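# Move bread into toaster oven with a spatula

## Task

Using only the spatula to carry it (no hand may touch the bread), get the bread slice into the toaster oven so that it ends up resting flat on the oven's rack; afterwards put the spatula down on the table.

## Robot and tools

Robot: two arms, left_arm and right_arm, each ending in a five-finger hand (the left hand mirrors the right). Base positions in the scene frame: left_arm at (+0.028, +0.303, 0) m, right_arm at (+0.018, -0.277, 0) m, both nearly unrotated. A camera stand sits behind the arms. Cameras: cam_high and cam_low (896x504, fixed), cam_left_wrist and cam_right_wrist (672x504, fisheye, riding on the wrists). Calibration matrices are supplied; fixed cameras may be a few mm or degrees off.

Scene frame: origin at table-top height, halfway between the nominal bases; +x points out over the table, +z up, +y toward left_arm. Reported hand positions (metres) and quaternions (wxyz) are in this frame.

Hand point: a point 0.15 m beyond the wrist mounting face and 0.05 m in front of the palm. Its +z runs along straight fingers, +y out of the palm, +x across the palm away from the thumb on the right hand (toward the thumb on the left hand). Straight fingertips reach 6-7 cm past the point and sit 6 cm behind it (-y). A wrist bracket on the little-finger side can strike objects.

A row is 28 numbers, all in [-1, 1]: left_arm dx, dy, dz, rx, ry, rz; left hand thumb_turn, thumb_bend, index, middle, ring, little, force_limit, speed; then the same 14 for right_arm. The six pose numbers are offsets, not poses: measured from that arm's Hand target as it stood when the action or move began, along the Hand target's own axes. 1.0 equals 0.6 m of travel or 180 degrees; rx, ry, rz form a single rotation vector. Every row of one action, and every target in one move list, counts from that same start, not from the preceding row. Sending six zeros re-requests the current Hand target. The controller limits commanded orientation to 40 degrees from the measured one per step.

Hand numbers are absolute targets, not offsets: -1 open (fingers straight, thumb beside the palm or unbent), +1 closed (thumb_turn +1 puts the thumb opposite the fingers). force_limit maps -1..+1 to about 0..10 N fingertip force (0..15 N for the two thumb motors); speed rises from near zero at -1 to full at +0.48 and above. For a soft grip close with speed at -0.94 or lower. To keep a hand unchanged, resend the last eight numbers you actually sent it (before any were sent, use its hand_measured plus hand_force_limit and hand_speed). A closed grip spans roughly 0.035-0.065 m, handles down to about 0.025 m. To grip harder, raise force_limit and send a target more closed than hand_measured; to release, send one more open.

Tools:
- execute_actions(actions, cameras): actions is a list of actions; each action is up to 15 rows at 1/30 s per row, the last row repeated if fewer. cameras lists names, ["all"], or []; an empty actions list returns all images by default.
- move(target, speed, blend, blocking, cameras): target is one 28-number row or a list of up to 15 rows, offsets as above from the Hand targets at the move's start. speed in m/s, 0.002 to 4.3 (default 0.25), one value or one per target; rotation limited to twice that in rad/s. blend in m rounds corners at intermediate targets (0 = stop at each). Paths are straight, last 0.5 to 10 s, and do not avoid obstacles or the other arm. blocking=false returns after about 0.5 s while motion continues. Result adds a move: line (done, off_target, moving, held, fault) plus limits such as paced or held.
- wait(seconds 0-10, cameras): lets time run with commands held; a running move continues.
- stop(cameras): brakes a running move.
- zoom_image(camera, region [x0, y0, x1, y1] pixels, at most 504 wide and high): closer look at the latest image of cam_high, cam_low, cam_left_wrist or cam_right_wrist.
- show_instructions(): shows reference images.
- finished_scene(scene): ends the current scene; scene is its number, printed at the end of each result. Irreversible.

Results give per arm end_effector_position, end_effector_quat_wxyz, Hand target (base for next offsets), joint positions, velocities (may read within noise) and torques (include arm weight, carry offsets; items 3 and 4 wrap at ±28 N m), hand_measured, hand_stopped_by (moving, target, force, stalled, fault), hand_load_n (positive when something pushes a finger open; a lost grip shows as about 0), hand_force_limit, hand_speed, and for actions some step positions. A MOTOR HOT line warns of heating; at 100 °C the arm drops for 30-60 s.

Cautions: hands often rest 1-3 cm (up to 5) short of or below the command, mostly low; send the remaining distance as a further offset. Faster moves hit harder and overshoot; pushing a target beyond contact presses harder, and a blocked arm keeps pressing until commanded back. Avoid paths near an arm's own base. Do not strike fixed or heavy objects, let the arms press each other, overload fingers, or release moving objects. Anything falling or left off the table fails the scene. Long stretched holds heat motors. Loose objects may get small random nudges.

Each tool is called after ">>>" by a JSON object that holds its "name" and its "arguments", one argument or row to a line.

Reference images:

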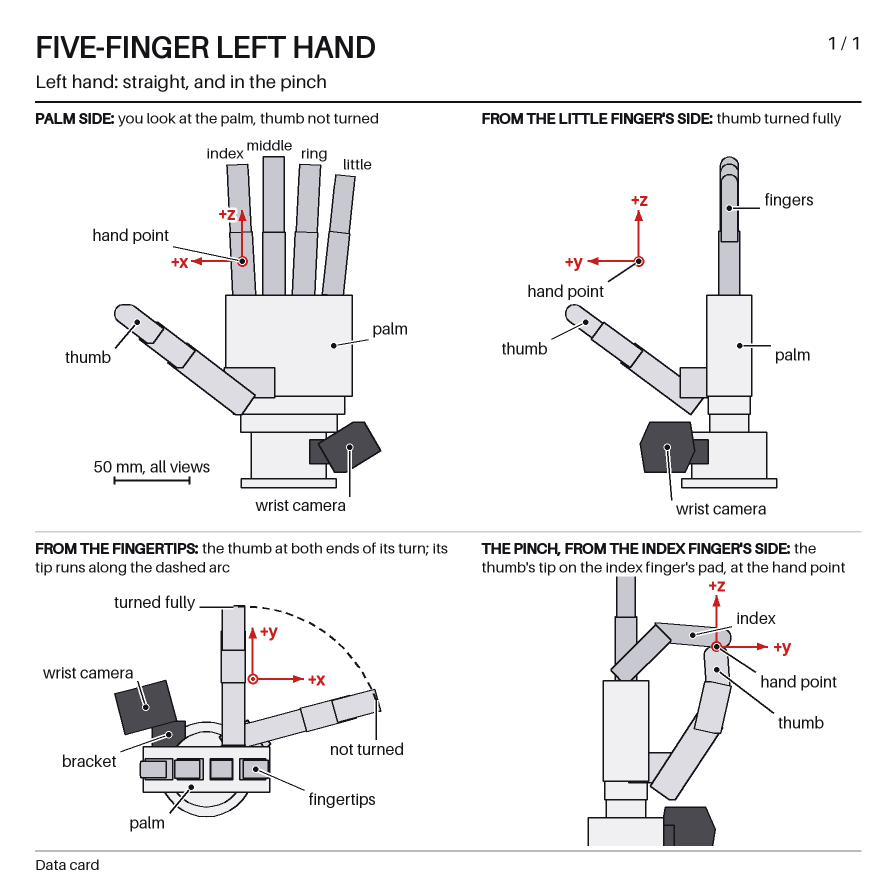

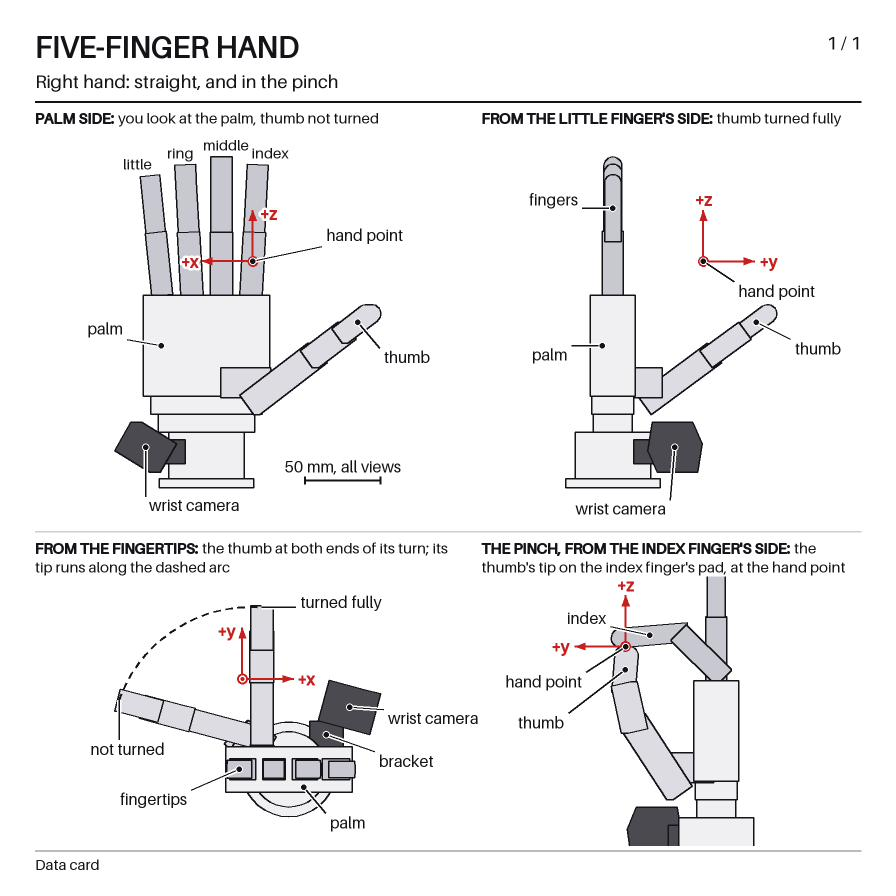

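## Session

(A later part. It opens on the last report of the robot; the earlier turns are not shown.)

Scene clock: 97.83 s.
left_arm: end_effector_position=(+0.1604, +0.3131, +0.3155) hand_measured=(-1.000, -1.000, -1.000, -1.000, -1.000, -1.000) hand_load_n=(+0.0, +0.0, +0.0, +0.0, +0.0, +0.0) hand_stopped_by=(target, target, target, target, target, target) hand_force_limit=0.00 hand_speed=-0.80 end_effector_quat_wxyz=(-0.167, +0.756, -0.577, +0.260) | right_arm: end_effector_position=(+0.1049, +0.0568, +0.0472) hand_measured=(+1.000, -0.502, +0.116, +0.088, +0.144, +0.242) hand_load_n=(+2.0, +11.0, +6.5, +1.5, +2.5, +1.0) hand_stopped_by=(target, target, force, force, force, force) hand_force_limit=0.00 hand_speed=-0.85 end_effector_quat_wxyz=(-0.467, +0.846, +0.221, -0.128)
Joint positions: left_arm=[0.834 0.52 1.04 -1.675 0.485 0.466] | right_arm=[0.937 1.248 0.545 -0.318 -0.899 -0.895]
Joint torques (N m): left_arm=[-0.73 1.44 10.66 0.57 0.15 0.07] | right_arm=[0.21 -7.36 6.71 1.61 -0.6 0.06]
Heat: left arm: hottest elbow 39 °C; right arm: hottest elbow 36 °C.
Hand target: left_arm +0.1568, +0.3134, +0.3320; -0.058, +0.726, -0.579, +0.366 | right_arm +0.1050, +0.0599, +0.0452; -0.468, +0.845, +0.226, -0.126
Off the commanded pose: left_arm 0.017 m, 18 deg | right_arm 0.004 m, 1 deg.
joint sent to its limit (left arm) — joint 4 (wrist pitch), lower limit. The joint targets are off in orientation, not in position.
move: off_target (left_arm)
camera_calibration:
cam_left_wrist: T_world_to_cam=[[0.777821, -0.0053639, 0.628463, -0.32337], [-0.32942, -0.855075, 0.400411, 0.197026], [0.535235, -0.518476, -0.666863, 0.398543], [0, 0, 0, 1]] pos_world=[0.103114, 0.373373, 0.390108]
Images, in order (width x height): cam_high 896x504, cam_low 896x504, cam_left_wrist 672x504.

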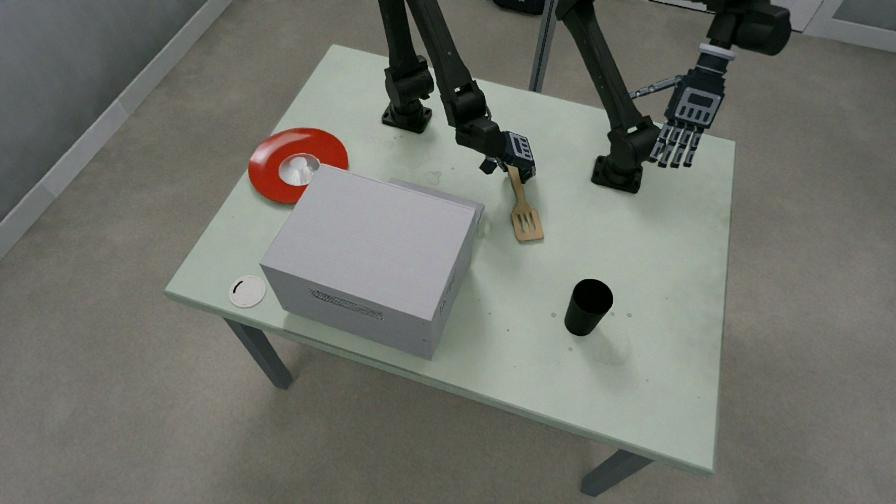

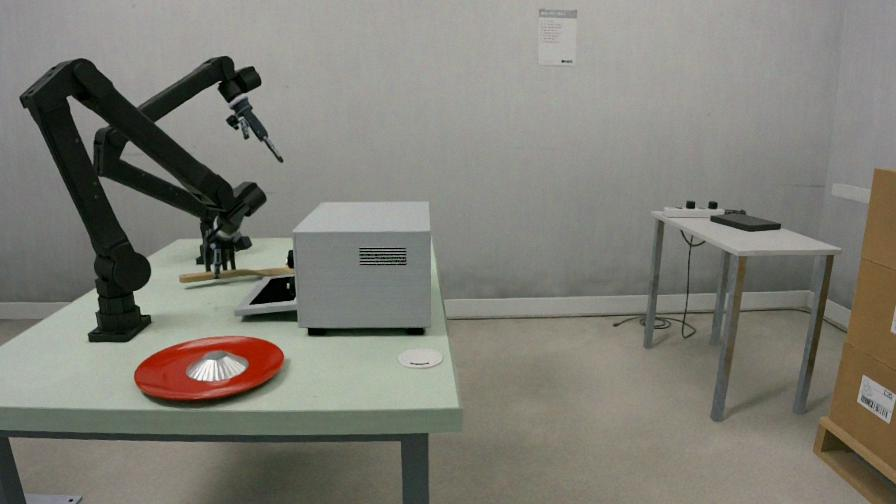

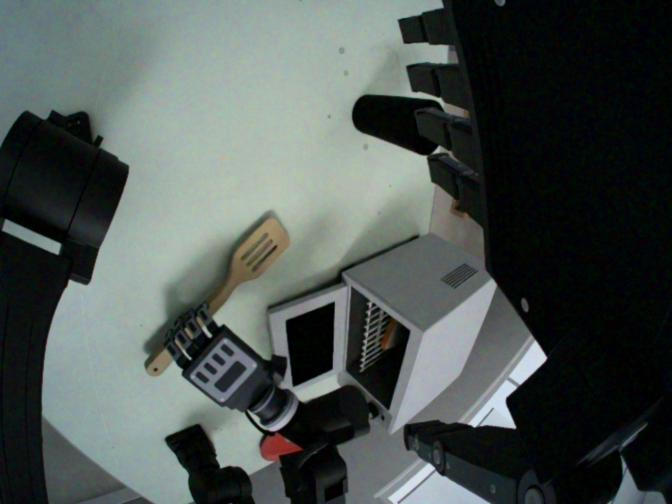

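>>> {"name": "move", "arguments": {
  "target": [0,0,0,0,0,0,-1,-1,-1,-1,-1,-1,0,-0.8,0,0.0247,0.0155,0,0,0,1,-0.5,0.5,0.5,0.5,0.5,0.0,-0.85],
  "cameras": ["cam_low"],
  "speed": 0.05
}}

>>> {"name": "zoom_image", "arguments": {
  "camera": "cam_low",
  "region": [170, 230, 300, 310]
}}

Scene clock: 99.40 s.
left_arm: end_effector_position=(+0.1604, +0.3131, +0.3155) hand_measured=(-1.000, -1.000, -1.000, -1.000, -1.000, -1.000) hand_load_n=(+0.0, +0.0, -0.5, +0.0, +0.0, +0.0) hand_stopped_by=(target, target, target, target, target, target) hand_force_limit=0.00 hand_speed=-0.80 end_effector_quat_wxyz=(-0.167, +0.756, -0.577, +0.260) | right_arm: end_effector_position=(+0.1067, +0.0590, +0.0324) hand_measured=(+1.000, -0.502, +0.116, +0.088, +0.144, +0.242) hand_load_n=(+3.0, +10.5, +7.0, +1.0, +1.5, +0.5) hand_stopped_by=(target, target, force, force, force, force) hand_force_limit=0.00 hand_speed=-0.85 end_effector_quat_wxyz=(-0.470, +0.845, +0.225, -0.124)
Joint positions: left_arm=[0.834 0.52 1.04 -1.675 0.485 0.466] | right_arm=[0.937 1.291 0.526 -0.246 -0.899 -0.898]
Joint torques (N m): left_arm=[-0.79 1.67 10.65 0.62 0.1 0.12] | right_arm=[0.09 -7.18 6.08 1.43 -0.6 0.09]
Heat: left arm: hottest elbow 40 °C; right arm: hottest elbow 36 °C.
Hand target: left_arm +0.1568, +0.3134, +0.3320; -0.058, +0.726, -0.579, +0.366 | right_arm +0.1049, +0.0599, +0.0277; -0.468, +0.845, +0.227, -0.126
Off the commanded pose: left_arm 0.017 m, 18 deg | right_arm 0.005 m, 0 deg.
joint sent to its limit (left arm) — joint 4 (wrist pitch), lower limit. The joint targets are off in orientation, not in position.
move: off_target (left_arm)
Images, in order (width x height): cam_low 896x504.

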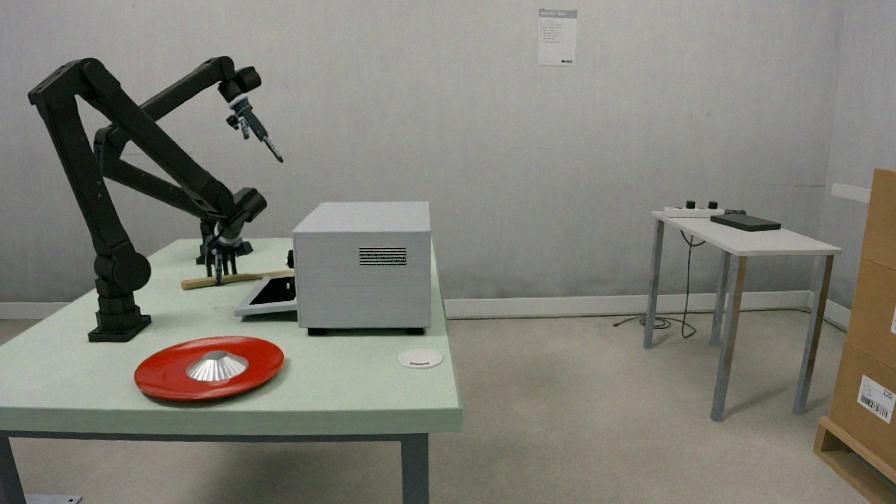

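Scaled by 3.877.

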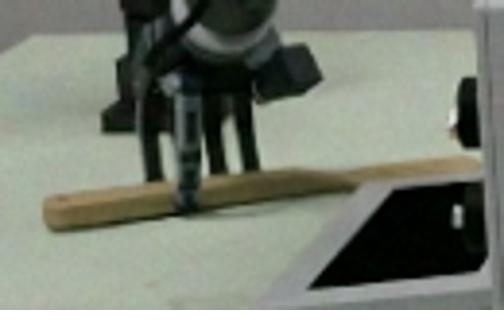

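>>> {"name": "move", "arguments": {
  "target": [0,0,0,0,0,0,-1,-1,-1,-1,-1,-1,0,-0.8,0,0,0,0,0,0,1,-0.5,-0.3,-0.3,-0.3,-0.3,0.0,-0.5],
  "cameras": [],
  "speed": 0.05
}}

>>> {"name": "move", "arguments": {
  "target": [
    [0,0,0,0,0,0,-1,-1,-1,-1,-1,-1,0,-0.8,0,0.0032,-0.0177,0,0,0,1,-0.5,-0.3,-0.3,-0.3,-0.3,0.0,-0.5],
    [0,0,0,0,0,0,-1,-1,-1,-1,-1,-1,0,-0.8,0,-0.1608,-0.1202,0,0,0,1,-0.5,-0.3,-0.3,-0.3,-0.3,0.0,-0.5]
  ],
  "cameras": ["all"],
  "speed": 0.15
}}

>>> {"name": "zoom_image", "arguments": {
  "camera": "cam_left_wrist",
  "region": [330, 270, 430, 420]
}}

Scene clock: 100.90 s.
left_arm: end_effector_position=(+0.1604, +0.3131, +0.3155) hand_measured=(-1.000, -1.000, -1.000, -1.000, -1.000, -1.000) hand_load_n=(+0.0, +0.0, +0.0, +0.0, +0.0, +0.0) hand_stopped_by=(target, target, target, target, target, target) hand_force_limit=0.00 hand_speed=-0.80 end_effector_quat_wxyz=(-0.167, +0.756, -0.577, +0.260) | right_arm: end_effector_position=(+0.1068, +0.0589, +0.0322) hand_measured=(+1.000, -0.500, -0.300, -0.300, -0.300, -0.300) hand_load_n=(+0.0, +0.0, +0.0, +0.0, +0.0, +0.0) hand_stopped_by=(target, target, target, target, target, target) hand_force_limit=0.00 hand_speed=-0.50 end_effector_quat_wxyz=(-0.470, +0.845, +0.224, -0.124)
Joint positions: left_arm=[0.834 0.52 1.04 -1.675 0.485 0.466] | right_arm=[0.937 1.291 0.526 -0.246 -0.899 -0.898]
Joint torques (N m): left_arm=[-0.26 1.44 10.39 0.58 0.13 0.11] | right_arm=[0.26 -7.24 6.09 1.51 -0.62 0.09]
Heat: left arm: hottest elbow 40 °C; right arm: hottest elbow 36 °C.
Hand target: left_arm +0.1568, +0.3134, +0.3320; -0.058, +0.726, -0.579, +0.366 | right_arm +0.1049, +0.0598, +0.0277; -0.468, +0.845, +0.227, -0.126
Off the commanded pose: left_arm 0.017 m, 18 deg | right_arm 0.005 m, 0 deg.
joint sent to its limit (left arm) — joint 4 (wrist pitch), lower limit. The joint targets are off in orientation, not in position.
move: off_target (left_arm)
No camera images: "cameras" was empty.

Scene clock: 103.27 s.
left_arm: end_effector_position=(+0.1604, +0.3131, +0.3155) hand_measured=(-1.000, -1.000, -1.000, -1.000, -1.000, -1.000) hand_load_n=(+0.0, +0.0, +0.0, +0.0, +0.0, +0.0) hand_stopped_by=(target, target, target, target, target, target) hand_force_limit=0.00 hand_speed=-0.80 end_effector_quat_wxyz=(-0.167, +0.756, -0.577, +0.260) | right_arm: end_effector_position=(+0.1003, +0.0422, +0.1314) hand_measured=(+1.000, -0.500, -0.300, -0.300, -0.300, -0.300) hand_load_n=(+0.0, +0.0, +0.0, +0.0, +0.0, +0.0) hand_stopped_by=(target, target, target, target, target, target) hand_force_limit=0.00 hand_speed=-0.50 end_effector_quat_wxyz=(-0.459, +0.850, +0.220, -0.139)
Joint positions: left_arm=[0.834 0.52 1.04 -1.675 0.485 0.466] | right_arm=[0.92 1.066 0.68 -0.692 -0.91 -0.932]
Joint torques (N m): left_arm=[-0.44 1.2 10.45 0.54 0.12 0.11] | right_arm=[-0.91 -7.3 11.14 0.5 -0.84 -0.01]
Heat: left arm: hottest elbow 40 °C; right arm: hottest elbow 36 °C.
Hand target: left_arm +0.1568, +0.3134, +0.3320; -0.058, +0.726, -0.579, +0.366 | right_arm +0.1100, +0.0512, +0.1478; -0.468, +0.845, +0.227, -0.126
Off the commanded pose: left_arm 0.017 m, 18 deg | right_arm 0.021 m, 2 deg.
joint sent to its limit (left arm) — joint 4 (wrist pitch), lower limit. The joint targets are off in orientation, not in position.
move: off_target (left_arm, right_arm)
camera_calibration:
cam_left_wrist: T_world_to_cam=[[0.777821, -0.0053639, 0.628463, -0.32337], [-0.32942, -0.855075, 0.400411, 0.197026], [0.535235, -0.518476, -0.666863, 0.398543], [0, 0, 0, 1]] pos_world=[0.103114, 0.373373, 0.390108]
cam_right_wrist: T_world_to_cam=[[0.476044, -0.31943, -0.819357, 0.0757644], [-0.419868, -0.901209, 0.107398, 0.0625469], [-0.772718, 0.292896, -0.563133, 0.256427], [0, 0, 0, 1]] pos_world=[0.18834, 0.00546273, 0.199764]

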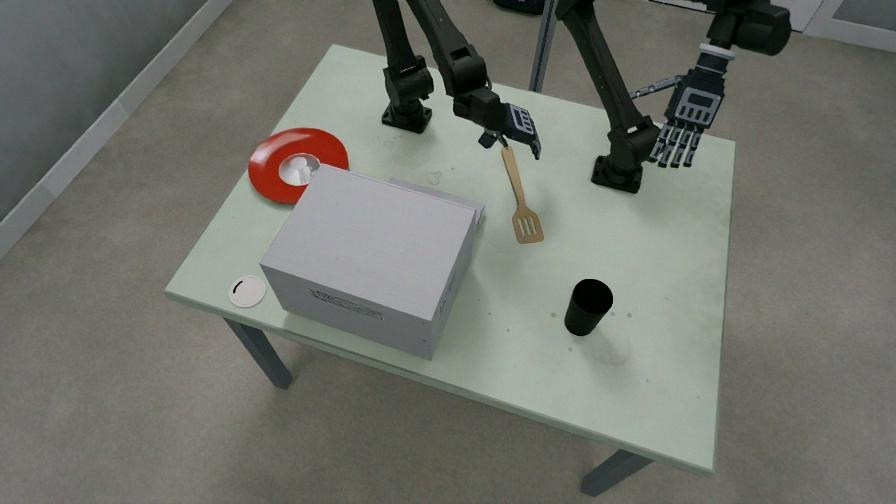

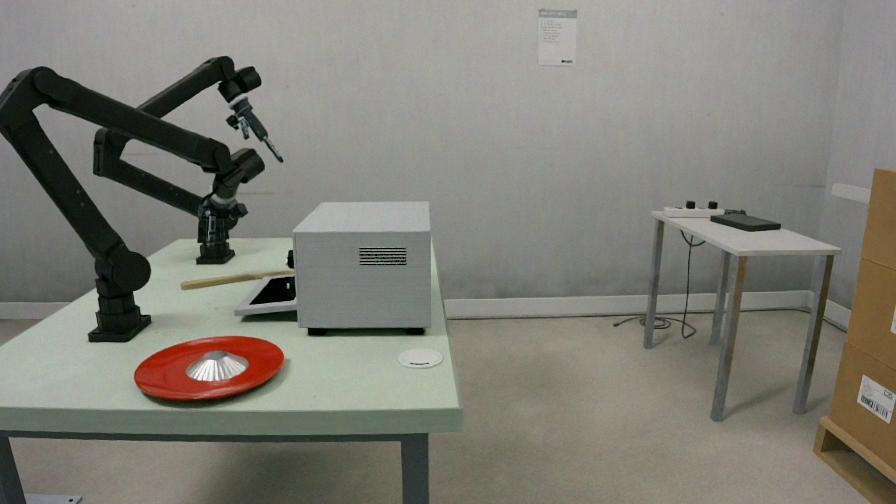

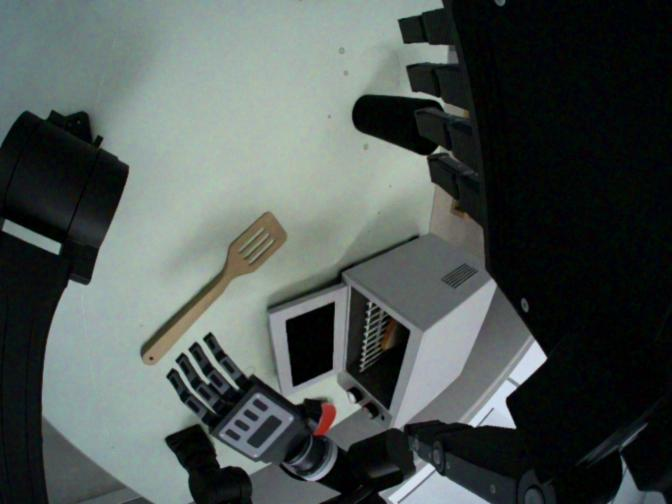

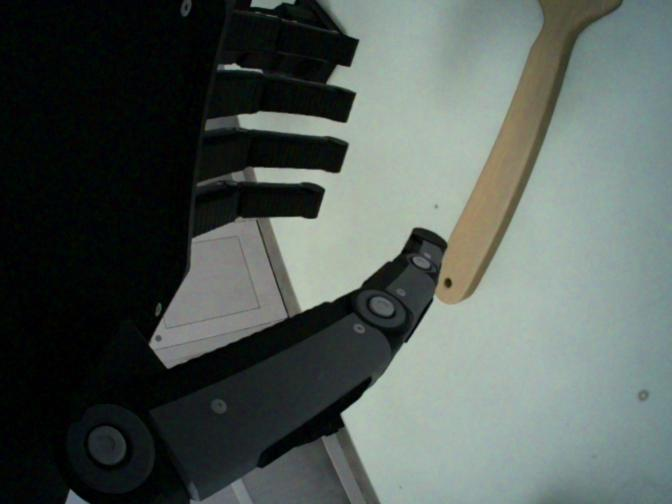

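Scaled by 3.360 from the camera's 672x504 image, which has a finer 960x720 frame.

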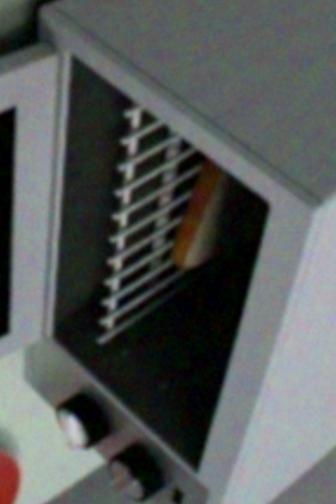

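>>> {"name": "move", "arguments": {
  "target": [
    [0,0,0,0,0,0,-1,-1,-1,-1,-1,-1,0,-0.8,-0.1115,0.0182,-0.2558,0.107,0.646,0.1853,-1,-1,-1,-1,-1,-1,0.0,0.2],
    [0,0,0,0,0,0,-1,-1,-1,-1,-1,-1,0,-0.8,-0.0378,0.12,-0.3562,0.107,0.646,0.1853,-1,-1,-1,-1,-1,-1,0.0,0.2]
  ],
  "cameras": ["cam_right_wrist"],
  "speed": 0.35,
  "blend": 0.03
}}

>>> {"name": "zoom_image", "arguments": {
  "camera": "cam_right_wrist",
  "region": [240, 60, 500, 360]
}}

Scene clock: 110.50 s.
left_arm: end_effector_position=(+0.1604, +0.3131, +0.3155) hand_measured=(-1.000, -1.000, -1.000, -1.000, -1.000, -1.000) hand_load_n=(-0.5, +0.0, +0.0, +0.0, +0.0, +0.0) hand_stopped_by=(target, target, target, target, target, target) hand_force_limit=0.00 hand_speed=-0.80 end_effector_quat_wxyz=(-0.167, +0.756, -0.577, +0.260) | right_arm: end_effector_position=(+0.2019, -0.1509, +0.2003) hand_measured=(-1.000, -1.000, -1.000, -1.000, -1.000, -1.000) hand_load_n=(+0.0, +0.0, +0.0, +0.0, +0.0, +0.0) hand_stopped_by=(target, target, target, target, target, target) hand_force_limit=0.00 hand_speed=0.20 end_effector_quat_wxyz=(+0.520, -0.525, +0.473, -0.480)
Joint positions: left_arm=[0.834 0.52 1.04 -1.675 0.485 0.466] | right_arm=[1.686 0.037 0.272 -0.822 1.574 0.575]
Joint torques (N m): left_arm=[-0.67 1.9 10.65 0.54 0.08 0.12] | right_arm=[-0.85 3.96 8.31 1.55 0.59 0.18]
Heat: left arm: hottest elbow 41 °C; right arm: hottest elbow 37 °C.
Hand target: left_arm +0.1568, +0.3134, +0.3320; -0.058, +0.726, -0.579, +0.366 | right_arm +0.2003, -0.1501, +0.1999; +0.500, -0.501, +0.500, -0.499
Off the commanded pose: left_arm 0.017 m, 18 deg | right_arm 0.002 m, 5 deg.
joint sent to its limit (left arm) — joint 4 (wrist pitch), lower limit. The joint targets are off in orientation, not in position.
joint sent to its limit (right arm) — joint 5 (wrist yaw), upper limit. The joint targets are off in orientation, not in position.
move: off_target (left_arm, right_arm)
camera_calibration:
cam_right_wrist: T_world_to_cam=[[0.0336571, -0.28921, -0.956674, 0.14359], [-0.593824, 0.764147, -0.251899, 0.282162], [0.803891, 0.576574, -0.146021, 0.0712836], [0, 0, 0, 1]] pos_world=[0.105418, -0.215186, 0.218854]
Images, in order (width x height): cam_right_wrist 672x504.

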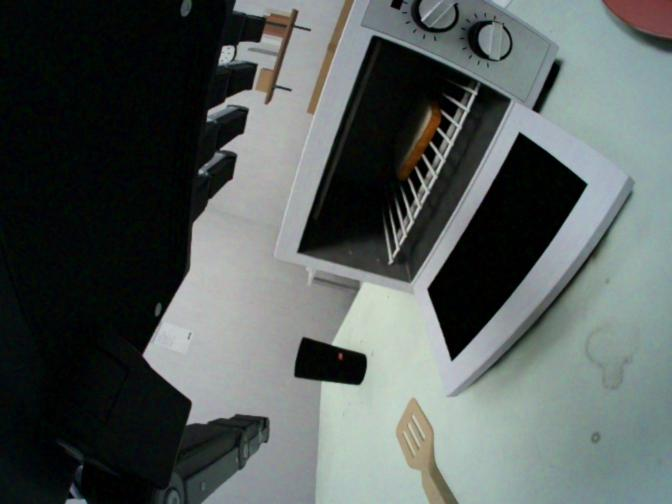

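Scaled by 1.680 from the camera's 672x504 image, which has a finer 960x720 frame.

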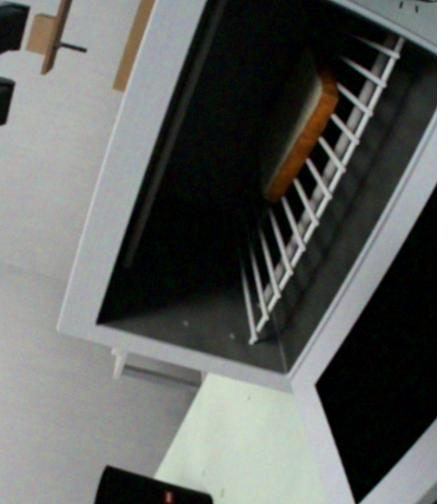

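>>> {"name": "finished_scene", "arguments": {
  "scene": 2
}}

The scene is finished: the task was done.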